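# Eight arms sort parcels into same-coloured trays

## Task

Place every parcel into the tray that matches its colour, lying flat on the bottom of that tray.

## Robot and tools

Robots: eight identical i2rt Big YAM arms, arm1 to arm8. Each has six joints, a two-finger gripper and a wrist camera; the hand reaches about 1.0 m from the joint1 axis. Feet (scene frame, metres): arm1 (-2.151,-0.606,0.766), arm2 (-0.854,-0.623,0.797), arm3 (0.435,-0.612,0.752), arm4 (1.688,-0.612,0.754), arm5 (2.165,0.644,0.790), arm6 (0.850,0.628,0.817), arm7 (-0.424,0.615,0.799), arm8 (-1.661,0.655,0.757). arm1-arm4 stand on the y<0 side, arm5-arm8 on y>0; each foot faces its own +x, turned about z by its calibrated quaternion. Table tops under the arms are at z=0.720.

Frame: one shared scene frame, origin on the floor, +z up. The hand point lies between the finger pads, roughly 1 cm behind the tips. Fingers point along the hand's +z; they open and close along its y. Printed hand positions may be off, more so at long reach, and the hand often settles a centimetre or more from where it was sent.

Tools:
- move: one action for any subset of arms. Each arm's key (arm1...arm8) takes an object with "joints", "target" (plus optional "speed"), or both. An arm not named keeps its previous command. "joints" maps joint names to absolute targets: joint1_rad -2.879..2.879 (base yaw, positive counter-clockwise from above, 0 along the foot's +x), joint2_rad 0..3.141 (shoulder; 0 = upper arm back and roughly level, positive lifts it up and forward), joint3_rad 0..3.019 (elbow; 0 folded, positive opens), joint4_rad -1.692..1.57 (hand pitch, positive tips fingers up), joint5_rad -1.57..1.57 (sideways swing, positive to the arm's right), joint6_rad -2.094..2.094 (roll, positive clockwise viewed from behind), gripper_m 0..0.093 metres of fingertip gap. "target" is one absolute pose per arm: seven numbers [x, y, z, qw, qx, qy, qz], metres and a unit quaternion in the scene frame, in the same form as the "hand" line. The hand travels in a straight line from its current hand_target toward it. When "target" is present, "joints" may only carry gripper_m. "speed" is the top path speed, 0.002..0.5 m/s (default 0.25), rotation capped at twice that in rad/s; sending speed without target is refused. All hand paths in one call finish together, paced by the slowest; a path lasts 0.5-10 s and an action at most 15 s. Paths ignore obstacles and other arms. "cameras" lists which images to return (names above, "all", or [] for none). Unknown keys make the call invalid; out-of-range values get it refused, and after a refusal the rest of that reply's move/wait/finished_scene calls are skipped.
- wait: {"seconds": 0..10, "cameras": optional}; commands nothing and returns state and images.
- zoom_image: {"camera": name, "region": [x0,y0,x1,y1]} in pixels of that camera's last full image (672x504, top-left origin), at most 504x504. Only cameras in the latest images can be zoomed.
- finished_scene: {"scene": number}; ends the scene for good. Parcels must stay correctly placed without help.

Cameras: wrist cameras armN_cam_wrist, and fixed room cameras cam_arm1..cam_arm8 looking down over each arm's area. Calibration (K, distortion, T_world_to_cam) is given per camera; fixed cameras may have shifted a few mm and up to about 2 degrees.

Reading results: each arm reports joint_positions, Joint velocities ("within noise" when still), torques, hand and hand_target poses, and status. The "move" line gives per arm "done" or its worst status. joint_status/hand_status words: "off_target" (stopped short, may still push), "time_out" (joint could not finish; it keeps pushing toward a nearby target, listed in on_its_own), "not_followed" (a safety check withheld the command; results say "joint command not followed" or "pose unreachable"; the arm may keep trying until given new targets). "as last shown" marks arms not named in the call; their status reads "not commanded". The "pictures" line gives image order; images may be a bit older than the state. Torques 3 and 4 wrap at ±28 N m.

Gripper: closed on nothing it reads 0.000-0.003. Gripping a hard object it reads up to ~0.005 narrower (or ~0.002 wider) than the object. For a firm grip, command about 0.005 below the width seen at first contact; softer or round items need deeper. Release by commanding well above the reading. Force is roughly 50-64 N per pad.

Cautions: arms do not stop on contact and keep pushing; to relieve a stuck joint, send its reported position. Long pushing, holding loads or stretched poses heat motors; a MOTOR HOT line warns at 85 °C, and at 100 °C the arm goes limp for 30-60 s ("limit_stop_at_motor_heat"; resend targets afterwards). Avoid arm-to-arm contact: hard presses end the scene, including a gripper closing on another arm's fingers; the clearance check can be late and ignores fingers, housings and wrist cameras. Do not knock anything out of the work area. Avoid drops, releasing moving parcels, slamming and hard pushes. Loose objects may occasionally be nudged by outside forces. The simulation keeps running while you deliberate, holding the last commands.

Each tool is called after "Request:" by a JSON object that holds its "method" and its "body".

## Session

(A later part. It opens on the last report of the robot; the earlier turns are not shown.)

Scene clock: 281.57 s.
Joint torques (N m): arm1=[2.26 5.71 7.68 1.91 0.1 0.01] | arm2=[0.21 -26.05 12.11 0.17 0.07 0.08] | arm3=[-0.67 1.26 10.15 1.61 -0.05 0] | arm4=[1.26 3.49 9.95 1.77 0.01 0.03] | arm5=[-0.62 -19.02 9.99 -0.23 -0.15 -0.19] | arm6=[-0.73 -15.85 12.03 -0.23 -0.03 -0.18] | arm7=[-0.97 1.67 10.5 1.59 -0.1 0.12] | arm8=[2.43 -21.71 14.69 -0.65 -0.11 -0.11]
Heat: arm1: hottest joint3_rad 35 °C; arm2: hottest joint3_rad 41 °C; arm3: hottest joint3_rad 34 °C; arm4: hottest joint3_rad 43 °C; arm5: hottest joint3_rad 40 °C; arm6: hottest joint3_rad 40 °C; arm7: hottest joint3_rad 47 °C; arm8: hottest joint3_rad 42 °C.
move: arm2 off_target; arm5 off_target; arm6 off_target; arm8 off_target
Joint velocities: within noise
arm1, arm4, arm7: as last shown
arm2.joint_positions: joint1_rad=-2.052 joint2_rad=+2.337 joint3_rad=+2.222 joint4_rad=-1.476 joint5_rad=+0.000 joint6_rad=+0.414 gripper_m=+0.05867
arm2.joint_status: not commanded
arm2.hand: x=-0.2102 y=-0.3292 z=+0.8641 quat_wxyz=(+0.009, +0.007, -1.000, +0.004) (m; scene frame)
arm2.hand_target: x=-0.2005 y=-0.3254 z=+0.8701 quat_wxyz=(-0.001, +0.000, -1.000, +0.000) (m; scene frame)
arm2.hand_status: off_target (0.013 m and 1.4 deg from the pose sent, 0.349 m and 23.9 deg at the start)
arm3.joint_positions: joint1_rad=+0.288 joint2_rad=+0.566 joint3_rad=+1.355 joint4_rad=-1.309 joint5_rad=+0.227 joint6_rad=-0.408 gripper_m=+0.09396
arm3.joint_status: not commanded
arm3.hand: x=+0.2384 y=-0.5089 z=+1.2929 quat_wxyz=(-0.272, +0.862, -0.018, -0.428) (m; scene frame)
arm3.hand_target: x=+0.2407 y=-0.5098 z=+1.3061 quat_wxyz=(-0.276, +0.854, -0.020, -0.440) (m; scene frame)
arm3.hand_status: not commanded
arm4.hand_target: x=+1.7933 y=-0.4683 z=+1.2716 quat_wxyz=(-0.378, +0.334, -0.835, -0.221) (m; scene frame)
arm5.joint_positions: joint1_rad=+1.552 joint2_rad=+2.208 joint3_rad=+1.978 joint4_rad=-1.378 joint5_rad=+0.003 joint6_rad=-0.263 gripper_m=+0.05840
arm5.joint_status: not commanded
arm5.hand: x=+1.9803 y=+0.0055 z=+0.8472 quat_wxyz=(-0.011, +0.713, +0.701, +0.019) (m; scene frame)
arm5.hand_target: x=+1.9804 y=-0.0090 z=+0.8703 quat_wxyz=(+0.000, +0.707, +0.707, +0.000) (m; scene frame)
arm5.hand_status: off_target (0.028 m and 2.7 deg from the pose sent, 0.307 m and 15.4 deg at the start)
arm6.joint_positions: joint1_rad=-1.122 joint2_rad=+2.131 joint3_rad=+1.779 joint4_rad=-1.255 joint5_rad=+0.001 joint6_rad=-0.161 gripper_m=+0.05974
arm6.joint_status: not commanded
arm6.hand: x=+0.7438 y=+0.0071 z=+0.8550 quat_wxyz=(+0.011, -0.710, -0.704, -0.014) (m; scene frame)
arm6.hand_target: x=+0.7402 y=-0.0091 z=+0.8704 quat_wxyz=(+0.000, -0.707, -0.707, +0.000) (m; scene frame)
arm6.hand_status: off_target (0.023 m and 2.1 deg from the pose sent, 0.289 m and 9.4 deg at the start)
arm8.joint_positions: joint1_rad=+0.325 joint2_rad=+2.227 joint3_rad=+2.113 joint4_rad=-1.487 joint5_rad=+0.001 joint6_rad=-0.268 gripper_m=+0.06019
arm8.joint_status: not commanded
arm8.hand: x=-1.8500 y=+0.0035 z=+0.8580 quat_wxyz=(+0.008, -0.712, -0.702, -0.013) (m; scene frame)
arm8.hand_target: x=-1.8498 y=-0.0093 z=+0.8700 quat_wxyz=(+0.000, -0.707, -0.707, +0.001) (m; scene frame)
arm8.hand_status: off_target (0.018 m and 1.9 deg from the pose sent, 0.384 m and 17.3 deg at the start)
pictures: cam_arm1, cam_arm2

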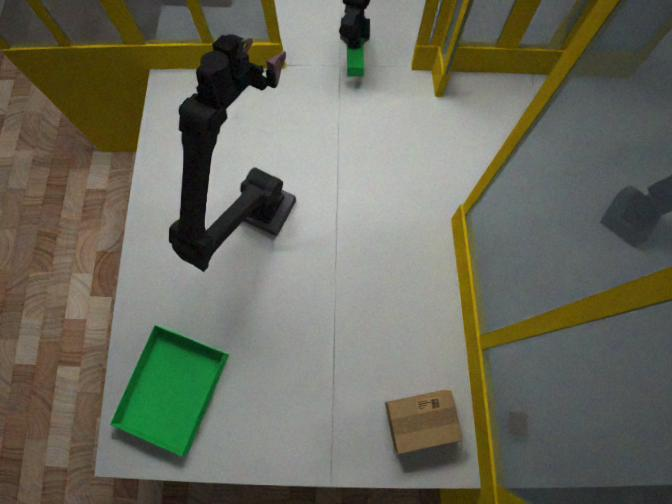

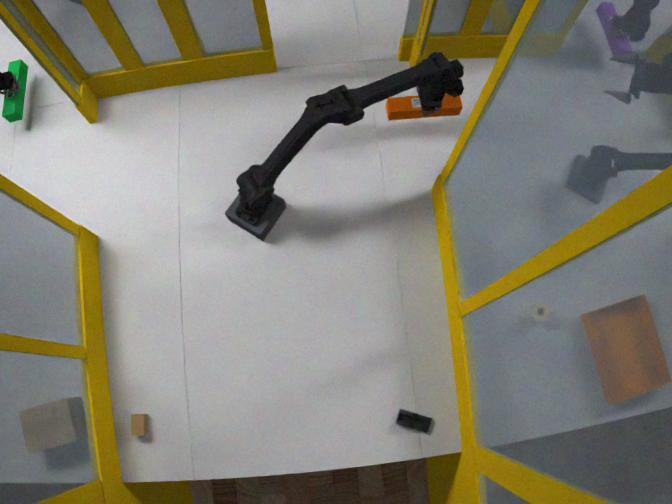

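Request:
{"method": "move", "body": {"arm8": {"target":[-1.85,-0.01,0.765,0,0.7071,0.7071,0],"speed":0.15}, "arm5": {"target":[1.98,-0.01,0.763,0,0.7071,0.7071,0],"speed":0.15}, "arm6": {"target":[0.74,-0.01,0.777,0,0.7071,0.7071,0],"speed":0.15}, "arm2": {"target":[-0.2,-0.325,0.755,0,0,1,0],"speed":0.15}, "cameras": []}}

Request:
{"method": "move", "body": {"arm8": {"joints":{"gripper_m":0.08}}, "arm5": {"joints":{"gripper_m":0.08}}, "arm6": {"joints":{"gripper_m":0.08}}, "arm2": {"joints":{"gripper_m":0.08}}, "cameras": []}}

Request:
{"method": "move", "body": {"arm8": {"target":[-1.85,0.0,0.9,0,0.7071,0.7071,0]}, "arm5": {"target":[1.98,0.0,0.9,0,0.7071,0.7071,0]}, "arm6": {"target":[0.74,0.0,0.9,0,0.7071,0.7071,0]}, "arm2": {"target":[-0.21,-0.33,0.9,0,0,1,0]}, "cameras": []}}

Request:
{"method": "move", "body": {"arm8": {"target":[-1.744,0.367,1.15,0,0.799,0.602,0],"speed":0.5}, "arm5": {"target":[2.082,0.356,1.15,0,0.799,0.602,0],"speed":0.5}, "arm6": {"target":[0.798,0.333,1.15,0,0.766,0.643,0],"speed":0.5}, "arm2": {"target":[-0.581,-0.499,1.15,0,0.212,-0.977,0],"speed":0.5}, "arm3": {"joints":{"joint1_rad":0.199}}, "cameras": ["cam_arm2"]}}

Request:
{"method": "move", "body": {"arm1": {"target":[-1.85,0.01,0.92,0,0.7071,-0.7071,0],"speed":0.4}, "arm4": {"target":[1.98,0.01,0.92,0,0.7071,-0.7071,0],"speed":0.4}, "arm3": {"target":[-0.22,-0.325,0.92,0,1,0,0],"speed":0.4}, "cameras": ["arm1_cam_wrist","arm4_cam_wrist","arm3_cam_wrist"]}}

Scene clock: 307.43 s.
Joint torques (N m): arm1=[2.08 5.48 7.72 1.99 0.09 0.03] | arm2=[0.15 -26.64 8.76 0.88 0.08 0.08] | arm3=[-0.67 1.26 10.14 1.58 -0.05 0] | arm4=[1.26 3.43 9.95 1.77 0.01 0.03] | arm5=[-0.67 -20.19 6.79 0.76 -0.09 -0.13] | arm6=[-0.73 -16.32 7.87 0.54 -0.03 -0.18] | arm7=[-1.08 1.55 10.41 1.62 -0.09 0.12] | arm8=[2.08 -22.24 9.83 0.21 -0.13 -0.1]
Heat: arm1: hottest joint3_rad 35 °C; arm2: hottest joint3_rad 45 °C; arm3: hottest joint3_rad 34 °C; arm4: hottest joint3_rad 43 °C; arm5: hottest joint3_rad 42 °C; arm6: hottest joint3_rad 41 °C; arm7: hottest joint3_rad 47 °C; arm8: hottest joint3_rad 45 °C.
move: arm2 done; arm5 off_target; arm6 done; arm8 done
Joint velocities: within noise
arm1.joint_positions: joint1_rad=+1.520 joint2_rad=+0.456 joint3_rad=+1.438 joint4_rad=-1.139 joint5_rad=+0.063 joint6_rad=-0.074 gripper_m=+0.09397
arm1.joint_status: not commanded
arm1.hand: x=-2.0672 y=-0.4567 z=+1.4023 quat_wxyz=(-0.577, +0.406, -0.646, -0.293) (m; scene frame)
arm1.hand_target: x=-2.0715 y=-0.4604 z=+1.4101 quat_wxyz=(-0.582, +0.406, -0.638, -0.300) (m; scene frame)
arm1.hand_status: not commanded
arm2.joint_positions: joint1_rad=-2.052 joint2_rad=+2.436 joint3_rad=+2.119 joint4_rad=-1.267 joint5_rad=+0.000 joint6_rad=+0.415 gripper_m=+0.05867
arm2.joint_status: not commanded
arm2.hand: x=-0.2049 y=-0.3266 z=+0.7566 quat_wxyz=(+0.006, +0.007, -1.000, +0.002) (m; scene frame)
arm2.hand_target: x=-0.2000 y=-0.3251 z=+0.7552 quat_wxyz=(+0.000, +0.000, -1.000, +0.000) (m; scene frame)
arm2.hand_status: done (0.005 m and 1.1 deg from the pose sent, 0.110 m and 1.4 deg at the start)
arm3, arm4: as last shown
arm5.joint_positions: joint1_rad=+1.552 joint2_rad=+2.304 joint3_rad=+1.901 joint4_rad=-1.187 joint5_rad=+0.000 joint6_rad=-0.266 gripper_m=+0.05840
arm5.joint_status: not commanded
arm5.hand: x=+1.9788 y=-0.0019 z=+0.7564 quat_wxyz=(-0.006, +0.712, +0.702, +0.012) (m; scene frame)
arm5.hand_target: x=+1.9801 y=-0.0098 z=+0.7631 quat_wxyz=(+0.000, +0.707, +0.707, +0.000) (m; scene frame)
arm5.hand_status: off_target (0.011 m and 1.7 deg from the pose sent, 0.086 m and 2.7 deg at the start)
arm6.joint_positions: joint1_rad=-1.122 joint2_rad=+2.236 joint3_rad=+1.745 joint4_rad=-1.094 joint5_rad=+0.001 joint6_rad=-0.161 gripper_m=+0.05974
arm6.joint_status: not commanded
arm6.hand: x=+0.7417 y=-0.0048 z=+0.7779 quat_wxyz=(+0.005, -0.710, -0.704, -0.005) (m; scene frame)
arm6.hand_target: x=+0.7401 y=-0.0100 z=+0.7771 quat_wxyz=(+0.000, -0.707, -0.707, +0.000) (m; scene frame)
arm6.hand_status: done (0.006 m and 0.9 deg from the pose sent, 0.080 m and 2.1 deg at the start)
arm7.joint_positions: joint1_rad=-1.078 joint2_rad=+0.535 joint3_rad=+1.368 joint4_rad=-1.177 joint5_rad=-0.073 joint6_rad=-0.126 gripper_m=+0.09397
arm7.joint_status: not commanded
arm7.hand: x=-0.4433 y=+0.3951 z=+1.3803 quat_wxyz=(-0.371, -0.569, -0.588, +0.440) (m; scene frame)
arm7.hand_target: x=-0.4447 y=+0.3993 z=+1.3917 quat_wxyz=(-0.375, -0.566, -0.580, +0.450) (m; scene frame)
arm7.hand_status: not commanded
arm8.joint_positions: joint1_rad=+0.325 joint2_rad=+2.295 joint3_rad=+2.005 joint4_rad=-1.283 joint5_rad=+0.001 joint6_rad=-0.268 gripper_m=+0.06019
arm8.joint_status: not commanded
arm8.hand: x=-1.8529 y=-0.0066 z=+0.7721 quat_wxyz=(+0.001, -0.712, -0.702, +0.000) (m; scene frame)
arm8.hand_target: x=-1.8500 y=-0.0099 z=+0.7651 quat_wxyz=(+0.000, -0.707, -0.707, +0.000) (m; scene frame)
arm8.hand_status: done (0.008 m and 0.8 deg from the pose sent, 0.094 m and 1.9 deg at the start)
pictures: none
No camera images: "cameras" was empty.

Scene clock: 308.03 s.
Joint torques (N m): arm1=[2.02 5.71 7.64 1.99 0.09 0] | arm2=[0.15 -27.46 8.72 0.88 0.08 0.07] | arm3=[-0.56 1.2 10.17 1.61 -0.05 0] | arm4=[1.26 3.49 9.95 1.77 0.01 0.03] | arm5=[-0.15 -19.25 6.75 0.66 -0.09 -0.14] | arm6=[-0.73 -16.38 7.88 0.5 -0.03 -0.18] | arm7=[-1.03 1.67 10.45 1.61 -0.08 0.12] | arm8=[2.14 -22.12 9.84 0.25 -0.11 -0.09]
Heat: arm1: hottest joint3_rad 35 °C; arm2: hottest joint3_rad 45 °C; arm3: hottest joint3_rad 34 °C; arm4: hottest joint3_rad 43 °C; arm5: hottest joint3_rad 42 °C; arm6: hottest joint3_rad 41 °C; arm7: hottest joint3_rad 47 °C; arm8: hottest joint3_rad 45 °C.
move: arm2 done; arm5 done; arm6 done; arm8 done
Joint velocities: within noise
arm1, arm3, arm4, arm7: as last shown
arm2.joint_positions: joint1_rad=-2.052 joint2_rad=+2.436 joint3_rad=+2.119 joint4_rad=-1.267 joint5_rad=+0.000 joint6_rad=+0.415 gripper_m=+0.07984
arm2.joint_status: all done
arm2.hand: x=-0.2049 y=-0.3266 z=+0.7566 quat_wxyz=(+0.006, +0.007, -1.000, +0.002) (m; scene frame)
arm2.hand_target: x=-0.2000 y=-0.3251 z=+0.7552 quat_wxyz=(+0.000, +0.000, -1.000, +0.000) (m; scene frame)
arm2.hand_status: not commanded
arm5.joint_positions: joint1_rad=+1.552 joint2_rad=+2.304 joint3_rad=+1.901 joint4_rad=-1.187 joint5_rad=+0.000 joint6_rad=-0.266 gripper_m=+0.07980
arm5.joint_status: all done
arm5.hand: x=+1.9788 y=-0.0019 z=+0.7564 quat_wxyz=(-0.006, +0.712, +0.702, +0.012) (m; scene frame)
arm5.hand_target: x=+1.9801 y=-0.0098 z=+0.7631 quat_wxyz=(+0.000, +0.707, +0.707, +0.000) (m; scene frame)
arm5.hand_status: not commanded
arm6.joint_positions: joint1_rad=-1.122 joint2_rad=+2.236 joint3_rad=+1.745 joint4_rad=-1.094 joint5_rad=+0.001 joint6_rad=-0.161 gripper_m=+0.07982
arm6.joint_status: all done
arm6.hand: x=+0.7417 y=-0.0048 z=+0.7779 quat_wxyz=(+0.005, -0.710, -0.704, -0.005) (m; scene frame)
arm6.hand_target: x=+0.7401 y=-0.0100 z=+0.7771 quat_wxyz=(+0.000, -0.707, -0.707, +0.000) (m; scene frame)
arm6.hand_status: not commanded
arm8.joint_positions: joint1_rad=+0.325 joint2_rad=+2.295 joint3_rad=+2.005 joint4_rad=-1.283 joint5_rad=+0.001 joint6_rad=-0.268 gripper_m=+0.07986
arm8.joint_status: all done
arm8.hand: x=-1.8529 y=-0.0066 z=+0.7721 quat_wxyz=(+0.001, -0.712, -0.703, +0.000) (m; scene frame)
arm8.hand_target: x=-1.8500 y=-0.0099 z=+0.7651 quat_wxyz=(+0.000, -0.707, -0.707, +0.000) (m; scene frame)
arm8.hand_status: not commanded
pictures: none
No camera images: "cameras" was empty.

Scene clock: 309.53 s.
Joint torques (N m): arm1=[1.96 5.66 7.54 1.98 0.12 0.05] | arm2=[0.15 -25.23 11.45 0.16 0.08 0.07] | arm3=[-0.67 1.26 10.18 1.62 -0.05 -0.01] | arm4=[1.26 3.43 9.95 1.77 0.01 0.03] | arm5=[-1.03 -18.37 9.43 -0.21 -0.07 -0.17] | arm6=[-0.97 -17.14 11.54 -0.24 -0.02 -0.18] | arm7=[-1.08 1.55 10.43 1.59 -0.09 0.11] | arm8=[1.85 -21.19 14.26 -0.57 -0.12 -0.12]
Heat: arm1: hottest joint3_rad 35 °C; arm2: hottest joint3_rad 45 °C; arm3: hottest joint3_rad 34 °C; arm4: hottest joint3_rad 43 °C; arm5: hottest joint3_rad 42 °C; arm6: hottest joint3_rad 41 °C; arm7: hottest joint3_rad 47 °C; arm8: hottest joint3_rad 45 °C.
move: arm2 done; arm5 off_target; arm6 off_target; arm8 off_target
Joint velocities: within noise
arm1, arm3, arm4, arm7: as last shown
arm2.joint_positions: joint1_rad=-2.052 joint2_rad=+2.282 joint3_rad=+2.215 joint4_rad=-1.512 joint5_rad=+0.000 joint6_rad=+0.415 gripper_m=+0.07992
arm2.joint_status: not commanded
arm2.hand: x=-0.2176 y=-0.3326 z=+0.8994 quat_wxyz=(+0.004, +0.007, -1.000, +0.001) (m; scene frame)
arm2.hand_target: x=-0.2102 y=-0.3303 z=+0.8998 quat_wxyz=(+0.000, +0.000, -1.000, +0.000) (m; scene frame)
arm2.hand_status: done (0.008 m and 0.9 deg from the pose sent, 0.144 m and 1.1 deg at the start)
arm5.joint_positions: joint1_rad=+1.552 joint2_rad=+2.152 joint3_rad=+1.988 joint4_rad=-1.426 joint5_rad=+0.000 joint6_rad=-0.268 gripper_m=+0.07988
arm5.joint_status: not commanded
arm5.hand: x=+1.9821 y=+0.0105 z=+0.8875 quat_wxyz=(-0.006, +0.711, +0.703, +0.011) (m; scene frame)
arm5.hand_target: x=+1.9802 y=+0.0005 z=+0.9001 quat_wxyz=(+0.000, +0.707, +0.707, +0.000) (m; scene frame)
arm5.hand_status: off_target (0.016 m and 1.6 deg from the pose sent, 0.144 m and 1.7 deg at the start)
arm6.joint_positions: joint1_rad=-1.122 joint2_rad=+2.101 joint3_rad=+1.781 joint4_rad=-1.302 joint5_rad=+0.001 joint6_rad=-0.164 gripper_m=+0.07989
arm6.joint_status: not commanded
arm6.hand: x=+0.7452 y=+0.0155 z=+0.8742 quat_wxyz=(+0.016, -0.709, -0.705, -0.021) (m; scene frame)
arm6.hand_target: x=+0.7403 y=+0.0011 z=+0.9001 quat_wxyz=(+0.000, -0.707, -0.707, +0.000) (m; scene frame)
arm6.hand_status: off_target (0.031 m and 3.0 deg from the pose sent, 0.122 m and 0.9 deg at the start)
arm8.joint_positions: joint1_rad=+0.325 joint2_rad=+2.185 joint3_rad=+2.129 joint4_rad=-1.537 joint5_rad=+0.001 joint6_rad=-0.272 gripper_m=+0.07993
arm8.joint_status: not commanded
arm8.hand: x=-1.8480 y=+0.0104 z=+0.8918 quat_wxyz=(+0.006, -0.710, -0.704, -0.009) (m; scene frame)
arm8.hand_target: x=-1.8499 y=+0.0006 z=+0.8999 quat_wxyz=(+0.000, -0.707, -0.707, +0.000) (m; scene frame)
arm8.hand_status: off_target (0.013 m and 1.3 deg from the pose sent, 0.128 m and 0.7 deg at the start)
pictures: none
No camera images: "cameras" was empty.

Scene clock: 311.67 s.
Joint torques (N m): arm1=[2.26 5.54 7.72 2 0.1 0.01] | arm2=[0.26 -6.07 8.36 0.61 -0.11 -0.21] | arm3=[-1.61 1.26 10.17 1.59 -0.05 0] | arm4=[1.26 3.43 9.95 1.77 0.01 0.03] | arm5=[-0.85 -3.19 7.2 0.24 -0.06 0.08] | arm6=[-0.97 -3.96 8.69 0.01 0.03 0] | arm7=[-1.2 1.67 10.47 1.61 -0.09 0.13] | arm8=[2.02 -3.6 9.58 0.03 -0.05 0.02]
Heat: arm1: hottest joint3_rad 35 °C; arm2: hottest joint3_rad 44 °C; arm3: hottest joint3_rad 34 °C; arm4: hottest joint3_rad 43 °C; arm5: hottest joint3_rad 42 °C; arm6: hottest joint3_rad 41 °C; arm7: hottest joint3_rad 47 °C; arm8: hottest joint3_rad 44 °C.
move: arm2 off_target; arm3 done; arm5 off_target; arm6 off_target; arm8 off_target
Joint velocities: within noise
arm1, arm4, arm7: as last shown
arm2.joint_positions: joint1_rad=-2.052 joint2_rad=+1.046 joint3_rad=+1.321 joint4_rad=-1.673 joint5_rad=+0.003 joint6_rad=+0.016 gripper_m=+0.07992
arm2.joint_status: not commanded
arm2.hand: x=-0.5801 y=-0.4992 z=+1.1513 quat_wxyz=(-0.084, +0.204, -0.975, -0.018) (m; scene frame)
arm2.hand_target: x=-0.5807 y=-0.4990 z=+1.1491 quat_wxyz=(-0.078, +0.211, -0.974, -0.017) (m; scene frame)
arm2.hand_status: off_target (0.002 m and 9.9 deg from the pose sent, 0.472 m and 23.7 deg at the start; pose on its path clipped on 22 of 64 steps; a joint's target at an end of its range on 35 of 64 steps)
arm3.joint_positions: joint1_rad=+0.213 joint2_rad=+0.566 joint3_rad=+1.355 joint4_rad=-1.309 joint5_rad=+0.226 joint6_rad=-0.408 gripper_m=+0.09396
arm3.joint_status: all done
arm3.hand: x=+0.2469 y=-0.4948 z=+1.2930 quat_wxyz=(-0.288, +0.860, -0.050, -0.418) (m; scene frame)
arm3.hand_target: x=+0.2508 y=-0.4932 z=+1.3063 quat_wxyz=(-0.295, +0.852, -0.058, -0.428) (m; scene frame)
arm3.hand_status: not commanded
arm5.joint_positions: joint1_rad=+1.552 joint2_rad=+1.038 joint3_rad=+1.328 joint4_rad=-1.677 joint5_rad=+0.001 joint6_rad=-0.006 gripper_m=+0.07989
arm5.joint_status: not commanded
arm5.hand: x=+2.0802 y=+0.3547 z=+1.1471 quat_wxyz=(+0.053, +0.794, +0.602, -0.071) (m; scene frame)
arm5.hand_target: x=+2.0819 y=+0.3558 z=+1.1492 quat_wxyz=(+0.052, +0.795, +0.600, -0.070) (m; scene frame)
arm5.hand_status: off_target (0.004 m and 10.2 deg from the pose sent, 0.445 m and 15.4 deg at the start; pose on its path clipped on 22 of 64 steps; a joint's target at an end of its range on 35 of 64 steps)
arm6.joint_positions: joint1_rad=-1.122 joint2_rad=+1.094 joint3_rad=+1.300 joint4_rad=-1.700 joint5_rad=+0.000 joint6_rad=-0.010 gripper_m=+0.07989
arm6.joint_status: not commanded
arm6.hand: x=+0.7994 y=+0.3314 z=+1.1483 quat_wxyz=(-0.025, -0.761, -0.648, +0.030) (m; scene frame)
arm6.hand_target: x=+0.7980 y=+0.3328 z=+1.1493 quat_wxyz=(-0.023, -0.765, -0.643, +0.027) (m; scene frame)
arm6.hand_status: off_target (0.003 m and 4.5 deg from the pose sent, 0.424 m and 10.1 deg at the start; pose on its path clipped on 22 of 64 steps; a joint's target at an end of its range on 32 of 64 steps)
arm8.joint_positions: joint1_rad=+0.325 joint2_rad=+1.012 joint3_rad=+1.396 joint4_rad=-1.674 joint5_rad=+0.000 joint6_rad=-0.008 gripper_m=+0.07993
arm8.joint_status: not commanded
arm8.hand: x=-1.7451 y=+0.3665 z=+1.1523 quat_wxyz=(-0.084, -0.789, -0.598, +0.113) (m; scene frame)
arm8.hand_target: x=-1.7441 y=+0.3668 z=+1.1492 quat_wxyz=(-0.080, -0.791, -0.597, +0.107) (m; scene frame)
arm8.hand_status: off_target (0.003 m and 16.2 deg from the pose sent, 0.452 m and 15.5 deg at the start; pose on its path clipped on 24 of 64 steps; a joint's target at an end of its range on 39 of 64 steps)
pictures: cam_arm2

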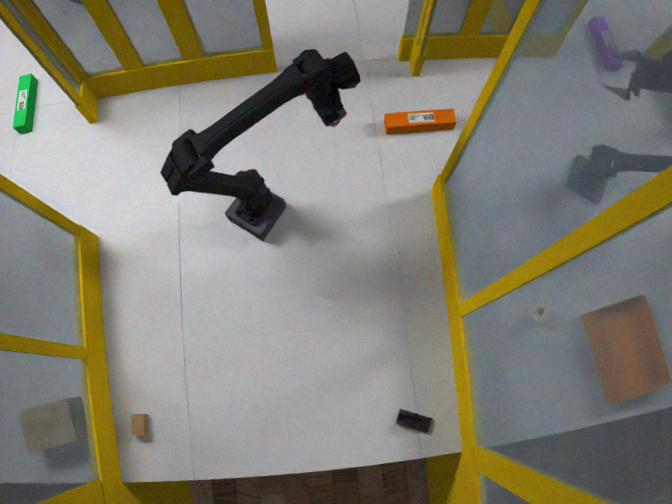

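Scene clock: 315.00 s.
Joint torques (N m): arm1=[2.32 -19.14 12.53 -0.18 0.13 -0.07] | arm2=[0.21 -6.01 8.36 0.61 -0.11 -0.2] | arm3=[-1.85 -24.88 14.06 -0.27 -0.31 -0.22] | arm4=[1.32 -17.26 14.78 -0.18 -0.03 -0.04] | arm5=[-0.56 -3.43 7.04 0.35 -0.09 0.03] | arm6=[-1.03 -3.9 8.69 0.02 0.03 0] | arm7=[-1.14 1.55 10.43 1.65 -0.09 0.12] | arm8=[2.02 -3.78 9.51 0.12 -0.05 0.03]
Heat: arm1: hottest joint3_rad 35 °C; arm2: hottest joint3_rad 44 °C; arm3: hottest joint3_rad 34 °C; arm4: hottest joint3_rad 44 °C; arm5: hottest joint3_rad 42 °C; arm6: hottest joint3_rad 41 °C; arm7: hottest joint3_rad 47 °C; arm8: hottest joint3_rad 44 °C.
move: arm1 off_target; arm3 off_target; arm4 off_target
Joint velocities: within noise
arm1.joint_positions: joint1_rad=+1.526 joint2_rad=+2.175 joint3_rad=+2.174 joint4_rad=-1.573 joint5_rad=-0.010 joint6_rad=-0.450 gripper_m=+0.09397
arm1.joint_status: not commanded
arm1.hand: x=-1.8485 y=-0.0028 z=+0.9179 quat_wxyz=(+0.006, +0.700, -0.714, +0.000) (m; scene frame)
arm1.hand_target: x=-1.8502 y=+0.0094 z=+0.9198 quat_wxyz=(-0.001, +0.707, -0.707, +0.000) (m; scene frame)
arm1.hand_status: off_target (0.013 m and 1.3 deg from the pose sent, 0.705 m and 83.9 deg at the start)
arm2, arm5, arm6, arm7, arm8: as last shown
arm3.joint_positions: joint1_rad=+0.210 joint2_rad=+2.308 joint3_rad=+2.401 joint4_rad=-1.672 joint5_rad=-0.003 joint6_rad=-0.399 gripper_m=+0.09396
arm3.joint_status: not commanded
arm3.hand: x=-0.2146 y=-0.3378 z=+0.9042 quat_wxyz=(+0.000, +1.000, -0.001, +0.006) (m; scene frame)
arm3.hand_target: x=-0.2189 y=-0.3255 z=+0.9198 quat_wxyz=(-0.005, +1.000, +0.000, -0.011) (m; scene frame)
arm3.hand_status: off_target (0.021 m and 0.7 deg from the pose sent, 0.621 m and 61.3 deg at the start; a joint's target at an end of its range on 31 of 100 steps)
arm4.joint_positions: joint1_rad=+0.170 joint2_rad=+2.164 joint3_rad=+2.204 joint4_rad=-1.607 joint5_rad=+0.005 joint6_rad=-0.427 gripper_m=+0.09397
arm4.joint_status: not commanded
arm4.hand: x=+1.9823 y=-0.0044 z=+0.9201 quat_wxyz=(+0.005, +0.699, -0.715, +0.001) (m; scene frame)
arm4.hand_target: x=+1.9795 y=+0.0093 z=+0.9199 quat_wxyz=(-0.001, +0.707, -0.707, +0.000) (m; scene frame)
arm4.hand_status: off_target (0.015 m and 1.4 deg from the pose sent, 0.616 m and 68.1 deg at the start)
arm6.joint_positions: joint1_rad=-1.122 joint2_rad=+1.094 joint3_rad=+1.300 joint4_rad=-1.700 joint5_rad=+0.000 joint6_rad=-0.009 gripper_m=+0.07989
arm8.joint_positions: joint1_rad=+0.325 joint2_rad=+1.012 joint3_rad=+1.396 joint4_rad=-1.674 joint5_rad=+0.000 joint6_rad=-0.007 gripper_m=+0.07993
pictures: arm1_cam_wrist, arm3_cam_wrist, arm4_cam_wrist
camera_calibration:
arm1_cam_wrist: T_world_to_cam=[[0.999318, -0.0349192, -0.0119793, 1.8592], [-0.0214314, -0.81296, 0.581926, -0.571353], [-0.0300591, -0.581272, -0.813154, 0.8158], [0, 0, 0, 1]] pos_world=[-1.84566, 0.0746363, 1.01813]
arm3_cam_wrist: T_world_to_cam=[[0.00661338, 0.999936, 0.0092044, 0.329754], [0.805998, -0.0107784, 0.59182, -0.359946], [0.591882, 0.0035048, -0.806017, 0.981089], [0, 0, 0, 1]] pos_world=[-0.292754, -0.337051, 1.00076]
arm4_cam_wrist: T_world_to_cam=[[0.999955, -0.00755535, 0.00568963, -1.99], [-0.00945677, -0.808682, 0.58817, -0.521263], [0.000157275, -0.588197, -0.808717, 0.86605], [0, 0, 0, 1]] pos_world=[1.98485, 0.0728367, 1.0183]

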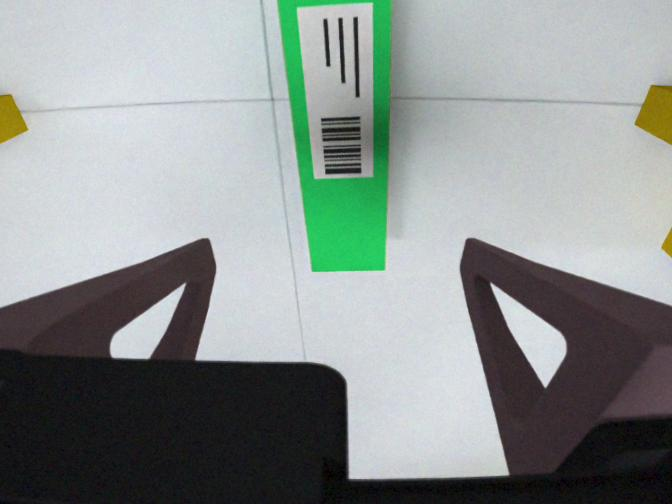

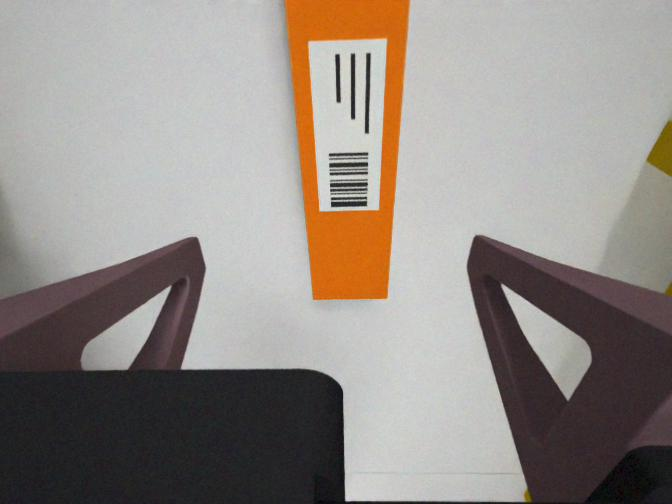

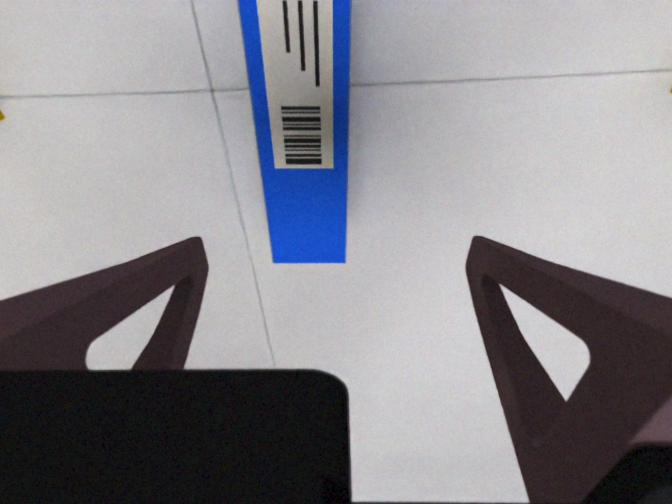

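Request:
{"method": "move", "body": {"arm1": {"target":[-1.845,0.05,0.83,0,0.7071,-0.7071,0],"speed":0.35}, "arm4": {"target":[1.956,0.055,0.83,0,0.7071,-0.7071,0],"speed":0.35}, "arm3": {"target":[-0.23,-0.314,0.83,0,1,0,0],"speed":0.35}, "cameras": ["arm1_cam_wrist","arm4_cam_wrist","arm3_cam_wrist"]}}

Scene clock: 327.27 s.
Joint torques (N m): arm1=[1.79 -22.12 12.48 0.14 0.13 0.09] | arm2=[0.21 -6.07 8.36 0.61 -0.11 -0.19] | arm3=[-2.02 -27.52 10.86 0.44 -0.27 -0.22] | arm4=[0.03 -19.72 14.58 0.25 -0.06 0.11] | arm5=[-0.56 -4.19 7.1 0.17 -0.04 0.05] | arm6=[-1.03 -3.9 8.68 0.01 0.04 0] | arm7=[-1.08 1.61 10.47 1.58 -0.1 0.11] | arm8=[2.32 -3.66 9.52 0.08 -0.04 0.02]
Heat: arm1: hottest joint3_rad 37 °C; arm2: hottest joint3_rad 42 °C; arm3: hottest joint3_rad 36 °C; arm4: hottest joint3_rad 48 °C; arm5: hottest joint3_rad 41 °C; arm6: hottest joint3_rad 40 °C; arm7: hottest joint3_rad 47 °C; arm8: hottest joint3_rad 43 °C.
move: arm1 off_target; arm3 off_target; arm4 off_target
Joint velocities: within noise
arm1.joint_positions: joint1_rad=+1.547 joint2_rad=+2.359 joint3_rad=+2.235 joint4_rad=-1.480 joint5_rad=-0.010 joint6_rad=-0.446 gripper_m=+0.09397
arm1.joint_status: not commanded
arm1.hand: x=-1.8461 y=+0.0344 z=+0.8165 quat_wxyz=(+0.020, +0.707, -0.707, +0.005) (m; scene frame)
arm1.hand_target: x=-1.8454 y=+0.0492 z=+0.8303 quat_wxyz=(+0.000, +0.707, -0.707, +0.000) (m; scene frame)
arm1.hand_status: off_target (0.021 m and 2.4 deg from the pose sent, 0.103 m and 1.3 deg at the start)
arm2, arm5, arm6, arm7, arm8: as last shown
arm3.joint_positions: joint1_rad=+0.202 joint2_rad=+2.402 joint3_rad=+2.344 joint4_rad=-1.549 joint5_rad=-0.004 joint6_rad=-0.407 gripper_m=+0.09396
arm3.joint_status: not commanded
arm3.hand: x=-0.2256 y=-0.3262 z=+0.8175 quat_wxyz=(+0.006, +1.000, -0.001, +0.018) (m; scene frame)
arm3.hand_target: x=-0.2295 y=-0.3140 z=+0.8302 quat_wxyz=(+0.000, +1.000, +0.000, +0.000) (m; scene frame)
arm3.hand_status: off_target (0.018 m and 2.2 deg from the pose sent, 0.079 m and 0.7 deg at the start)
arm4.joint_positions: joint1_rad=+0.239 joint2_rad=+2.315 joint3_rad=+2.208 joint4_rad=-1.490 joint5_rad=+0.006 joint6_rad=-0.388 gripper_m=+0.09397
arm4.joint_status: not commanded
arm4.hand: x=+1.9496 y=+0.0403 z=+0.8209 quat_wxyz=(+0.019, +0.710, -0.704, +0.007) (m; scene frame)
arm4.hand_target: x=+1.9556 y=+0.0541 z=+0.8301 quat_wxyz=(+0.000, +0.707, -0.707, +0.000) (m; scene frame)
arm4.hand_status: off_target (0.018 m and 2.3 deg from the pose sent, 0.111 m and 1.4 deg at the start)
arm5.hand: x=+2.0802 y=+0.3547 z=+1.1471 quat_wxyz=(+0.053, +0.794, +0.601, -0.071) (m; scene frame)
pictures: arm1_cam_wrist, arm3_cam_wrist, arm4_cam_wrist
camera_calibration:
arm1_cam_wrist: T_world_to_cam=[[0.999551, -0.017297, -0.0244685, 1.86686], [0.000969205, -0.797483, 0.603341, -0.458697], [-0.0299492, -0.603094, -0.797108, 0.742907], [0, 0, 0, 1]] pos_world=[-1.84332, 0.114531, 0.914606]
arm3_cam_wrist: T_world_to_cam=[[0.00705582, 0.999974, -0.00176589, 0.328117], [0.791173, -0.00450252, 0.611576, -0.317031], [0.611552, -0.00571229, -0.791184, 0.906965], [0, 0, 0, 1]] pos_world=[-0.306145, -0.324355, 0.912044]
arm4_cam_wrist: T_world_to_cam=[[0.999727, 0.022823, -0.00491779, -1.94855], [0.0210832, -0.792064, 0.610074, -0.505215], [0.0100285, -0.610012, -0.792329, 0.780293], [0, 0, 0, 1]] pos_world=[1.95085, 0.120297, 0.916884]

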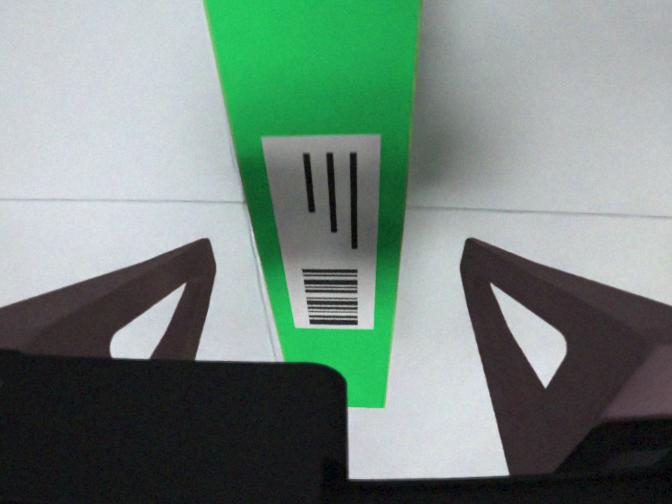

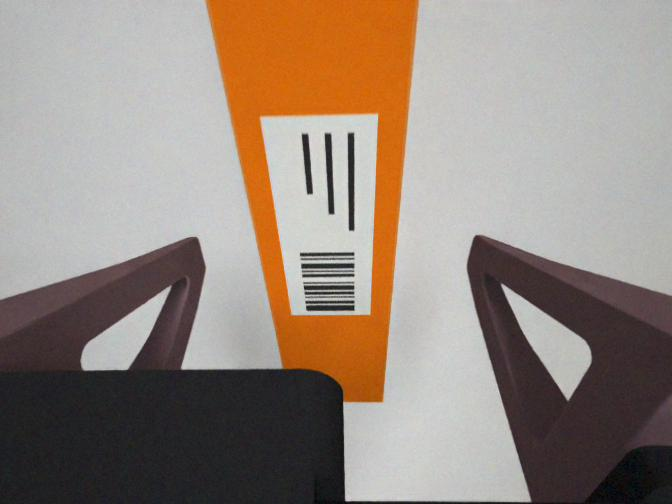

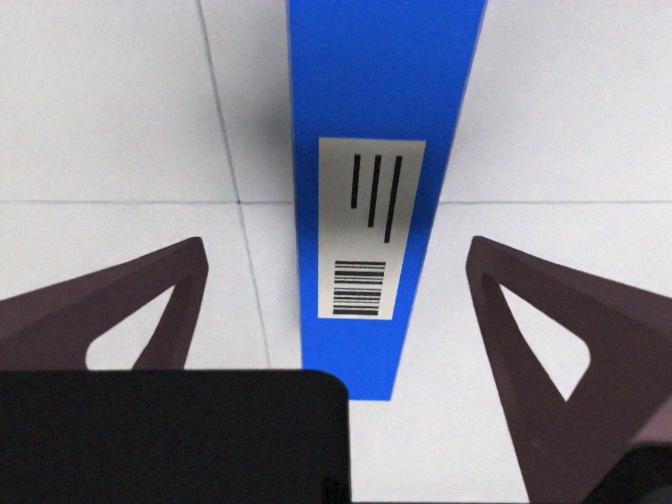

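Request:
{"method": "move", "body": {"arm1": {"target":[-1.845,0.05,0.753,0,0.7071,-0.7071,0]}, "arm4": {"target":[1.966,0.055,0.757,0,0.7071,-0.7071,0]}, "arm3": {"target":[-0.23,-0.314,0.742,0,1,0,0]}, "cameras": []}}

Request:
{"method": "move", "body": {"arm1": {"joints":{"gripper_m":0.04}}, "arm4": {"joints":{"gripper_m":0.04}}, "arm3": {"joints":{"gripper_m":0.04}}, "cameras": []}}

Request:
{"method": "move", "body": {"arm1": {"target":[-1.964,-0.23,1.06,0,0.527,-0.85,0],"speed":0.4}, "arm4": {"target":[1.869,-0.233,1.06,0,0.534,-0.846,0],"speed":0.4}, "arm3": {"target":[0.05,-0.444,1.06,0,0.979,-0.204,0],"speed":0.4}, "cameras": []}}

Request:
{"method": "move", "body": {"arm1": {"joints":{"joint1_rad":-1.534}}, "arm4": {"joints":{"joint1_rad":-1.888}}, "arm3": {"joints":{"joint1_rad":2.147}}, "cameras": []}}

Request:
{"method": "move", "body": {"arm1": {"target":[-2.41,-1.242,0.88,0,0.822,0.569,0],"speed":0.35}, "arm4": {"target":[2.114,-1.191,0.88,0,0.458,0.889,0],"speed":0.35}, "arm3": {"target":[0.412,-1.293,0.88,0,0.658,0.753,0],"speed":0.35}, "cameras": ["cam_arm1","cam_arm4","cam_arm3"]}}

Scene clock: 344.57 s.
Joint torques (N m): arm1=[1.79 -21.19 8.57 0.72 0.15 0.06] | arm2=[0.26 -6.01 8.35 0.61 -0.11 -0.19] | arm3=[-1.79 -26.17 9.36 0.54 -0.28 -0.21] | arm4=[-1.03 -19.37 10.51 0.69 -0.06 0] | arm5=[-0.56 -3.55 7.24 0.17 -0.08 0.03] | arm6=[-1.03 -3.9 8.68 0.03 0.03 0] | arm7=[-0.97 1.67 10.45 1.59 -0.09 0.12] | arm8=[2.2 -3.72 9.5 0.03 -0.06 0.03]
Heat: arm1: hottest joint3_rad 38 °C; arm2: hottest joint3_rad 40 °C; arm3: hottest joint2_rad 36 °C; arm4: hottest joint3_rad 49 °C; arm5: hottest joint3_rad 41 °C; arm6: hottest joint3_rad 40 °C; arm7: hottest joint3_rad 47 °C; arm8: hottest joint3_rad 42 °C.
move: arm1 off_target; arm3 done; arm4 off_target
Joint velocities: within noise
arm1.joint_positions: joint1_rad=+1.547 joint2_rad=+2.401 joint3_rad=+2.180 joint4_rad=-1.335 joint5_rad=-0.010 joint6_rad=-0.446 gripper_m=+0.09397
arm1.joint_status: not commanded
arm1.hand: x=-1.8398 y=+0.0467 z=+0.7665 quat_wxyz=(-0.003, +0.707, -0.708, -0.002) (m; scene frame)
arm1.hand_target: x=-1.8451 y=+0.0496 z=+0.7531 quat_wxyz=(+0.000, +0.707, -0.707, +0.000) (m; scene frame)
arm1.hand_status: off_target (0.015 m and 0.4 deg from the pose sent, 0.065 m and 2.4 deg at the start)
arm2, arm5, arm6, arm7, arm8: as last shown
arm3.joint_positions: joint1_rad=+0.202 joint2_rad=+2.440 joint3_rad=+2.215 joint4_rad=-1.361 joint5_rad=-0.004 joint6_rad=-0.407 gripper_m=+0.09396
arm3.joint_status: not commanded
arm3.hand: x=-0.2285 y=-0.3244 z=+0.7415 quat_wxyz=(+0.002, +1.000, -0.001, +0.009) (m; scene frame)
arm3.hand_target: x=-0.2298 y=-0.3139 z=+0.7421 quat_wxyz=(+0.000, +1.000, +0.000, +0.000) (m; scene frame)
arm3.hand_status: done (0.010 m and 1.1 deg from the pose sent, 0.077 m and 2.2 deg at the start)
arm4.joint_positions: joint1_rad=+0.239 joint2_rad=+2.363 joint3_rad=+2.174 joint4_rad=-1.356 joint5_rad=+0.006 joint6_rad=-0.388 gripper_m=+0.09397
arm4.joint_status: not commanded
arm4.hand: x=+1.9561 y=+0.0574 z=+0.7740 quat_wxyz=(-0.005, +0.710, -0.704, -0.003) (m; scene frame)
arm4.hand_target: x=+1.9657 y=+0.0545 z=+0.7573 quat_wxyz=(+0.000, +0.707, -0.707, +0.000) (m; scene frame)
arm4.hand_status: off_target (0.020 m and 0.8 deg from the pose sent, 0.068 m and 2.3 deg at the start)
pictures: none
No camera images: "cameras" was empty.

Scene clock: 345.17 s.
Joint torques (N m): arm1=[1.67 -21.48 8.49 0.7 0.1 0.11] | arm2=[0.21 -6.07 8.36 0.61 -0.1 -0.19] | arm3=[-2.02 -26.34 9.52 0.58 -0.27 -0.21] | arm4=[-1.03 -19.37 10.45 0.69 -0.08 0] | arm5=[-0.26 -3.49 7.19 0.21 -0.11 0.01] | arm6=[-1.03 -3.96 8.69 0.02 0.03 0] | arm7=[-1.08 1.44 10.43 1.57 -0.09 0.13] | arm8=[2.02 -3.72 9.5 0.05 -0.06 0.03]
Heat: arm1: hottest joint3_rad 38 °C; arm2: hottest joint3_rad 40 °C; arm3: hottest joint2_rad 36 °C; arm4: hottest joint3_rad 49 °C; arm5: hottest joint3_rad 41 °C; arm6: hottest joint3_rad 40 °C; arm7: hottest joint3_rad 47 °C; arm8: hottest joint3_rad 42 °C.
move: arm1 off_target; arm3 off_target; arm4 off_target
Joint velocities: within noise
arm1.joint_positions: joint1_rad=+1.547 joint2_rad=+2.401 joint3_rad=+2.180 joint4_rad=-1.335 joint5_rad=-0.010 joint6_rad=-0.445 gripper_m=+0.05944
arm1.joint_status: gripper_m off_target (ended at +0.05947, target +0.04000)
arm1.hand: x=-1.8397 y=+0.0467 z=+0.7665 quat_wxyz=(-0.003, +0.706, -0.708, -0.002) (m; scene frame)
arm1.hand_target: x=-1.8451 y=+0.0496 z=+0.7531 quat_wxyz=(+0.000, +0.707, -0.707, +0.000) (m; scene frame)
arm1.hand_status: not commanded
arm2, arm5, arm6, arm7, arm8: as last shown
arm3.joint_positions: joint1_rad=+0.202 joint2_rad=+2.440 joint3_rad=+2.215 joint4_rad=-1.361 joint5_rad=-0.004 joint6_rad=-0.407 gripper_m=+0.05868
arm3.joint_status: gripper_m off_target (ended at +0.05871, target +0.04000)
arm3.hand: x=-0.2287 y=-0.3244 z=+0.7415 quat_wxyz=(+0.002, +1.000, -0.001, +0.009) (m; scene frame)
arm3.hand_target: x=-0.2298 y=-0.3139 z=+0.7421 quat_wxyz=(+0.000, +1.000, +0.000, +0.000) (m; scene frame)
arm3.hand_status: not commanded
arm4.joint_positions: joint1_rad=+0.239 joint2_rad=+2.363 joint3_rad=+2.174 joint4_rad=-1.356 joint5_rad=+0.006 joint6_rad=-0.388 gripper_m=+0.05930
arm4.joint_status: gripper_m off_target (ended at +0.05933, target +0.04000)
arm4.hand: x=+1.9561 y=+0.0573 z=+0.7740 quat_wxyz=(-0.005, +0.710, -0.704, -0.003) (m; scene frame)
arm4.hand_target: x=+1.9656 y=+0.0546 z=+0.7573 quat_wxyz=(+0.000, +0.707, -0.707, +0.000) (m; scene frame)
arm4.hand_status: not commanded
pictures: none
No camera images: "cameras" was empty.

Scene clock: 347.23 s.
Joint torques (N m): arm1=[-0.15 -9.23 8.08 -0.01 0.16 0.08] | arm2=[0.21 -6.07 8.36 0.61 -0.11 -0.19] | arm3=[-1.44 -12.69 10.65 -0.08 -0.05 0.17] | arm4=[-1.26 -8.76 9.76 -0.16 -0.07 0.1] | arm5=[-0.38 -3.6 7.1 0.24 -0.07 0.04] | arm6=[-1.03 -3.96 8.69 0.02 0.03 0] | arm7=[-1.32 1.55 10.41 1.59 -0.09 0.12] | arm8=[2.08 -3.78 9.48 0.12 -0.06 0.03]
Heat: arm1: hottest joint3_rad 38 °C; arm2: hottest joint3_rad 40 °C; arm3: hottest joint2_rad 36 °C; arm4: hottest joint3_rad 49 °C; arm5: hottest joint3_rad 41 °C; arm6: hottest joint3_rad 40 °C; arm7: hottest joint3_rad 47 °C; arm8: hottest joint3_rad 42 °C.
move: arm1 off_target; arm3 done; arm4 off_target
Joint velocities: within noise
arm1.joint_positions: joint1_rad=+1.538 joint2_rad=+1.416 joint3_rad=+1.511 joint4_rad=-1.625 joint5_rad=-0.009 joint6_rad=-0.016 gripper_m=+0.05946
arm1.joint_status: not commanded
arm1.hand: x=-1.9679 y=-0.2250 z=+1.0683 quat_wxyz=(-0.013, +0.536, -0.844, -0.009) (m; scene frame)
arm1.hand_target: x=-1.9641 y=-0.2300 z=+1.0602 quat_wxyz=(+0.000, +0.527, -0.850, +0.000) (m; scene frame)
arm1.hand_status: off_target (0.010 m and 2.2 deg from the pose sent, 0.422 m and 26.3 deg at the start)
arm2, arm5, arm6, arm8: as last shown
arm3.joint_positions: joint1_rad=+0.202 joint2_rad=+1.432 joint3_rad=+1.526 joint4_rad=-1.662 joint5_rad=-0.009 joint6_rad=-0.024 gripper_m=+0.05869
arm3.joint_status: not commanded
arm3.hand: x=+0.0499 y=-0.4486 z=+1.0556 quat_wxyz=(+0.001, +0.982, -0.191, +0.000) (m; scene frame)
arm3.hand_target: x=+0.0501 y=-0.4440 z=+1.0599 quat_wxyz=(+0.000, +0.979, -0.204, +0.000) (m; scene frame)
arm3.hand_status: done (0.006 m and 1.5 deg from the pose sent, 0.440 m and 23.5 deg at the start; pose on its path clipped on 24 of 62 steps)
arm4.joint_positions: joint1_rad=+0.196 joint2_rad=+1.409 joint3_rad=+1.540 joint4_rad=-1.658 joint5_rad=+0.006 joint6_rad=-0.002 gripper_m=+0.05929
arm4.joint_status: not commanded
arm4.hand: x=+1.8642 y=-0.2286 z=+1.0671 quat_wxyz=(-0.012, +0.544, -0.839, -0.008) (m; scene frame)
arm4.hand_target: x=+1.8689 y=-0.2330 z=+1.0602 quat_wxyz=(+0.000, +0.534, -0.846, +0.000) (m; scene frame)
arm4.hand_status: off_target (0.010 m and 2.2 deg from the pose sent, 0.417 m and 26.0 deg at the start)
arm7.joint_positions: joint1_rad=-1.078 joint2_rad=+0.535 joint3_rad=+1.368 joint4_rad=-1.177 joint5_rad=-0.073 joint6_rad=-0.126 gripper_m=+0.09397
arm7.joint_status: not commanded
arm7.hand: x=-0.4433 y=+0.3951 z=+1.3803 quat_wxyz=(-0.371, -0.569, -0.588, +0.440) (m; scene frame)
arm7.hand_target: x=-0.4447 y=+0.3993 z=+1.3917 quat_wxyz=(-0.375, -0.566, -0.580, +0.450) (m; scene frame)
arm7.hand_status: not commanded
pictures: none
No camera images: "cameras" was empty.

Scene clock: 349.70 s.
Joint torques (N m): arm1=[0.67 -10.81 8.09 -0.08 0.07 0.07] | arm2=[0.26 -6.07 8.35 0.62 -0.11 -0.19] | arm3=[0.26 -14.86 10.66 -0.29 -0.06 0.11] | arm4=[-0.79 -10.05 9.78 -0.14 -0.06 0.11] | arm5=[-0.79 -3.78 7.25 0.09 -0.12 0.04] | arm6=[-0.97 -3.9 8.68 0.02 0.03 0] | arm7=[-1.08 1.61 10.43 1.62 -0.09 0.13] | arm8=[2.14 -3.84 9.55 0.12 -0.06 0.02]
Heat: arm1: hottest joint3_rad 38 °C; arm2: hottest joint3_rad 40 °C; arm3: hottest joint3_rad 36 °C; arm4: hottest joint3_rad 49 °C; arm5: hottest joint3_rad 41 °C; arm6: hottest joint3_rad 40 °C; arm7: hottest joint3_rad 47 °C; arm8: hottest joint3_rad 42 °C.
move: arm1 done; arm3 done; arm4 done
Joint velocities: within noise
arm1.joint_positions: joint1_rad=-1.526 joint2_rad=+1.434 joint3_rad=+1.511 joint4_rad=-1.625 joint5_rad=-0.008 joint6_rad=-0.015 gripper_m=+0.05954
arm1.joint_status: all done
arm1.hand: x=-2.3084 y=-0.9969 z=+1.0679 quat_wxyz=(-0.015, -0.823, -0.567, +0.009) (m; scene frame)
arm1.hand_target: x=-2.3091 y=-0.9904 z=+1.0669 quat_wxyz=(-0.011, -0.827, -0.562, +0.003) (m; scene frame)
arm1.hand_status: not commanded
arm2, arm5, arm6, arm7, arm8: as last shown
arm3.joint_positions: joint1_rad=+2.138 joint2_rad=+1.454 joint3_rad=+1.526 joint4_rad=-1.662 joint5_rad=-0.009 joint6_rad=-0.022 gripper_m=+0.05866
arm3.joint_status: all done
arm3.hand: x=+0.4167 y=-1.0346 z=+1.0453 quat_wxyz=(-0.003, +0.715, +0.699, +0.014) (m; scene frame)
arm3.hand_target: x=+0.4202 y=-1.0327 z=+1.0586 quat_wxyz=(+0.004, +0.716, +0.698, +0.006) (m; scene frame)
arm3.hand_status: not commanded
arm4.joint_positions: joint1_rad=-1.882 joint2_rad=+1.426 joint3_rad=+1.539 joint4_rad=-1.659 joint5_rad=+0.006 joint6_rad=-0.001 gripper_m=+0.05928
arm4.joint_status: all done
arm4.hand: x=+1.9413 y=-0.9461 z=+1.0663 quat_wxyz=(-0.006, -0.448, -0.894, +0.015) (m; scene frame)
arm4.hand_target: x=+1.9364 y=-0.9438 z=+1.0663 quat_wxyz=(-0.002, -0.454, -0.891, +0.013) (m; scene frame)
arm4.hand_status: not commanded
pictures: none
No camera images: "cameras" was empty.

Scene clock: 352.00 s.
Joint torques (N m): arm1=[0.91 -20.19 12.55 -0.29 0.19 -0.07] | arm2=[0.21 -6.01 8.35 0.61 -0.11 -0.19] | arm3=[0.38 -24.29 14.31 -0.46 0.01 -0.22] | arm4=[-1.61 -18.55 15.01 -0.31 -0.15 0.12] | arm5=[-0.44 -3.6 7.21 0.39 -0.06 0.01] | arm6=[-0.97 -3.96 8.69 0.01 0.03 -0.01] | arm7=[-1.14 1.55 10.43 1.58 -0.09 0.11] | arm8=[2.08 -3.6 9.48 0.14 -0.03 0.02]
Heat: arm1: hottest joint3_rad 39 °C; arm2: hottest joint3_rad 40 °C; arm3: hottest joint3_rad 36 °C; arm4: hottest joint3_rad 49 °C; arm5: hottest joint3_rad 41 °C; arm6: hottest joint3_rad 39 °C; arm7: hottest joint3_rad 47 °C; arm8: hottest joint3_rad 41 °C.
move: arm1 off_target; arm3 off_target; arm4 off_target
Joint velocities: within noise
arm1.joint_positions: joint1_rad=-1.526 joint2_rad=+2.218 joint3_rad=+2.093 joint4_rad=-1.479 joint5_rad=+0.004 joint6_rad=-0.015 gripper_m=+0.05954
arm1.joint_status: not commanded
arm1.hand: x=-2.4028 y=-1.2318 z=+0.8701 quat_wxyz=(+0.006, -0.823, -0.567, -0.011) (m; scene frame)
arm1.hand_target: x=-2.4097 y=-1.2414 z=+0.8801 quat_wxyz=(+0.000, -0.822, -0.569, +0.001) (m; scene frame)
arm1.hand_status: off_target (0.016 m and 1.4 deg from the pose sent, 0.325 m and 2.0 deg at the start)
arm2, arm5, arm6, arm7, arm8: as last shown
arm3.joint_positions: joint1_rad=+2.138 joint2_rad=+2.188 joint3_rad=+2.072 joint4_rad=-1.495 joint5_rad=+0.002 joint6_rad=-0.149 gripper_m=+0.05866
arm3.joint_status: not commanded
arm3.hand: x=+0.4053 y=-1.2775 z=+0.8576 quat_wxyz=(-0.013, +0.668, +0.743, +0.019) (m; scene frame)
arm3.hand_target: x=+0.4122 y=-1.2916 z=+0.8801 quat_wxyz=(+0.000, +0.658, +0.753, -0.001) (m; scene frame)
arm3.hand_status: off_target (0.028 m and 3.1 deg from the pose sent, 0.307 m and 9.1 deg at the start)
arm4.joint_positions: joint1_rad=-1.882 joint2_rad=+2.321 joint3_rad=+2.349 joint4_rad=-1.612 joint5_rad=-0.013 joint6_rad=+0.001 gripper_m=+0.05928
arm4.joint_status: not commanded
arm4.hand: x=+2.1142 y=-1.1770 z=+0.8801 quat_wxyz=(+0.006, -0.449, -0.894, -0.002) (m; scene frame)
arm4.hand_target: x=+2.1136 y=-1.1903 z=+0.8800 quat_wxyz=(-0.001, -0.458, -0.889, +0.001) (m; scene frame)
arm4.hand_status: off_target (0.014 m and 1.4 deg from the pose sent, 0.353 m and 2.3 deg at the start)
pictures: cam_arm1, cam_arm3, cam_arm4

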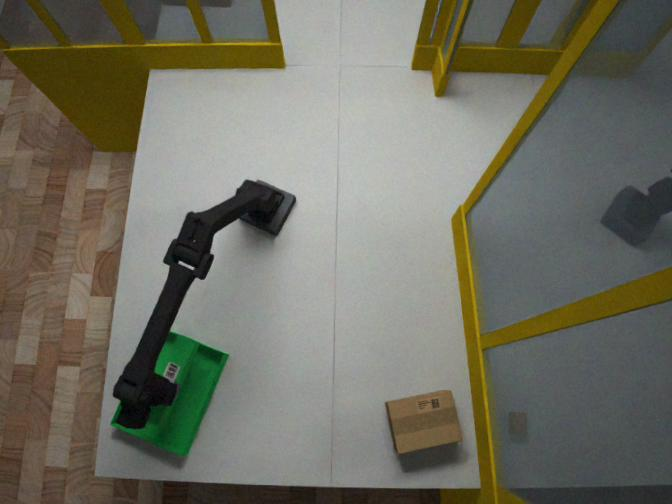

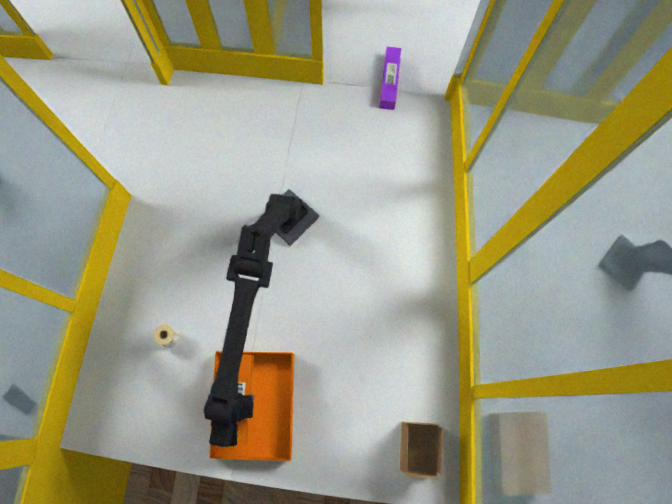

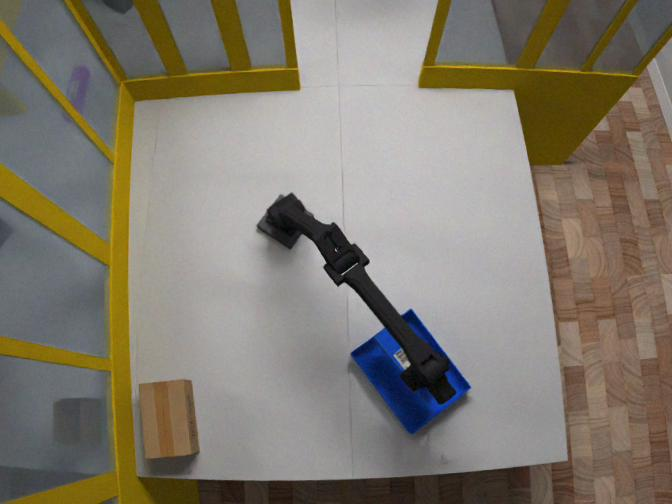

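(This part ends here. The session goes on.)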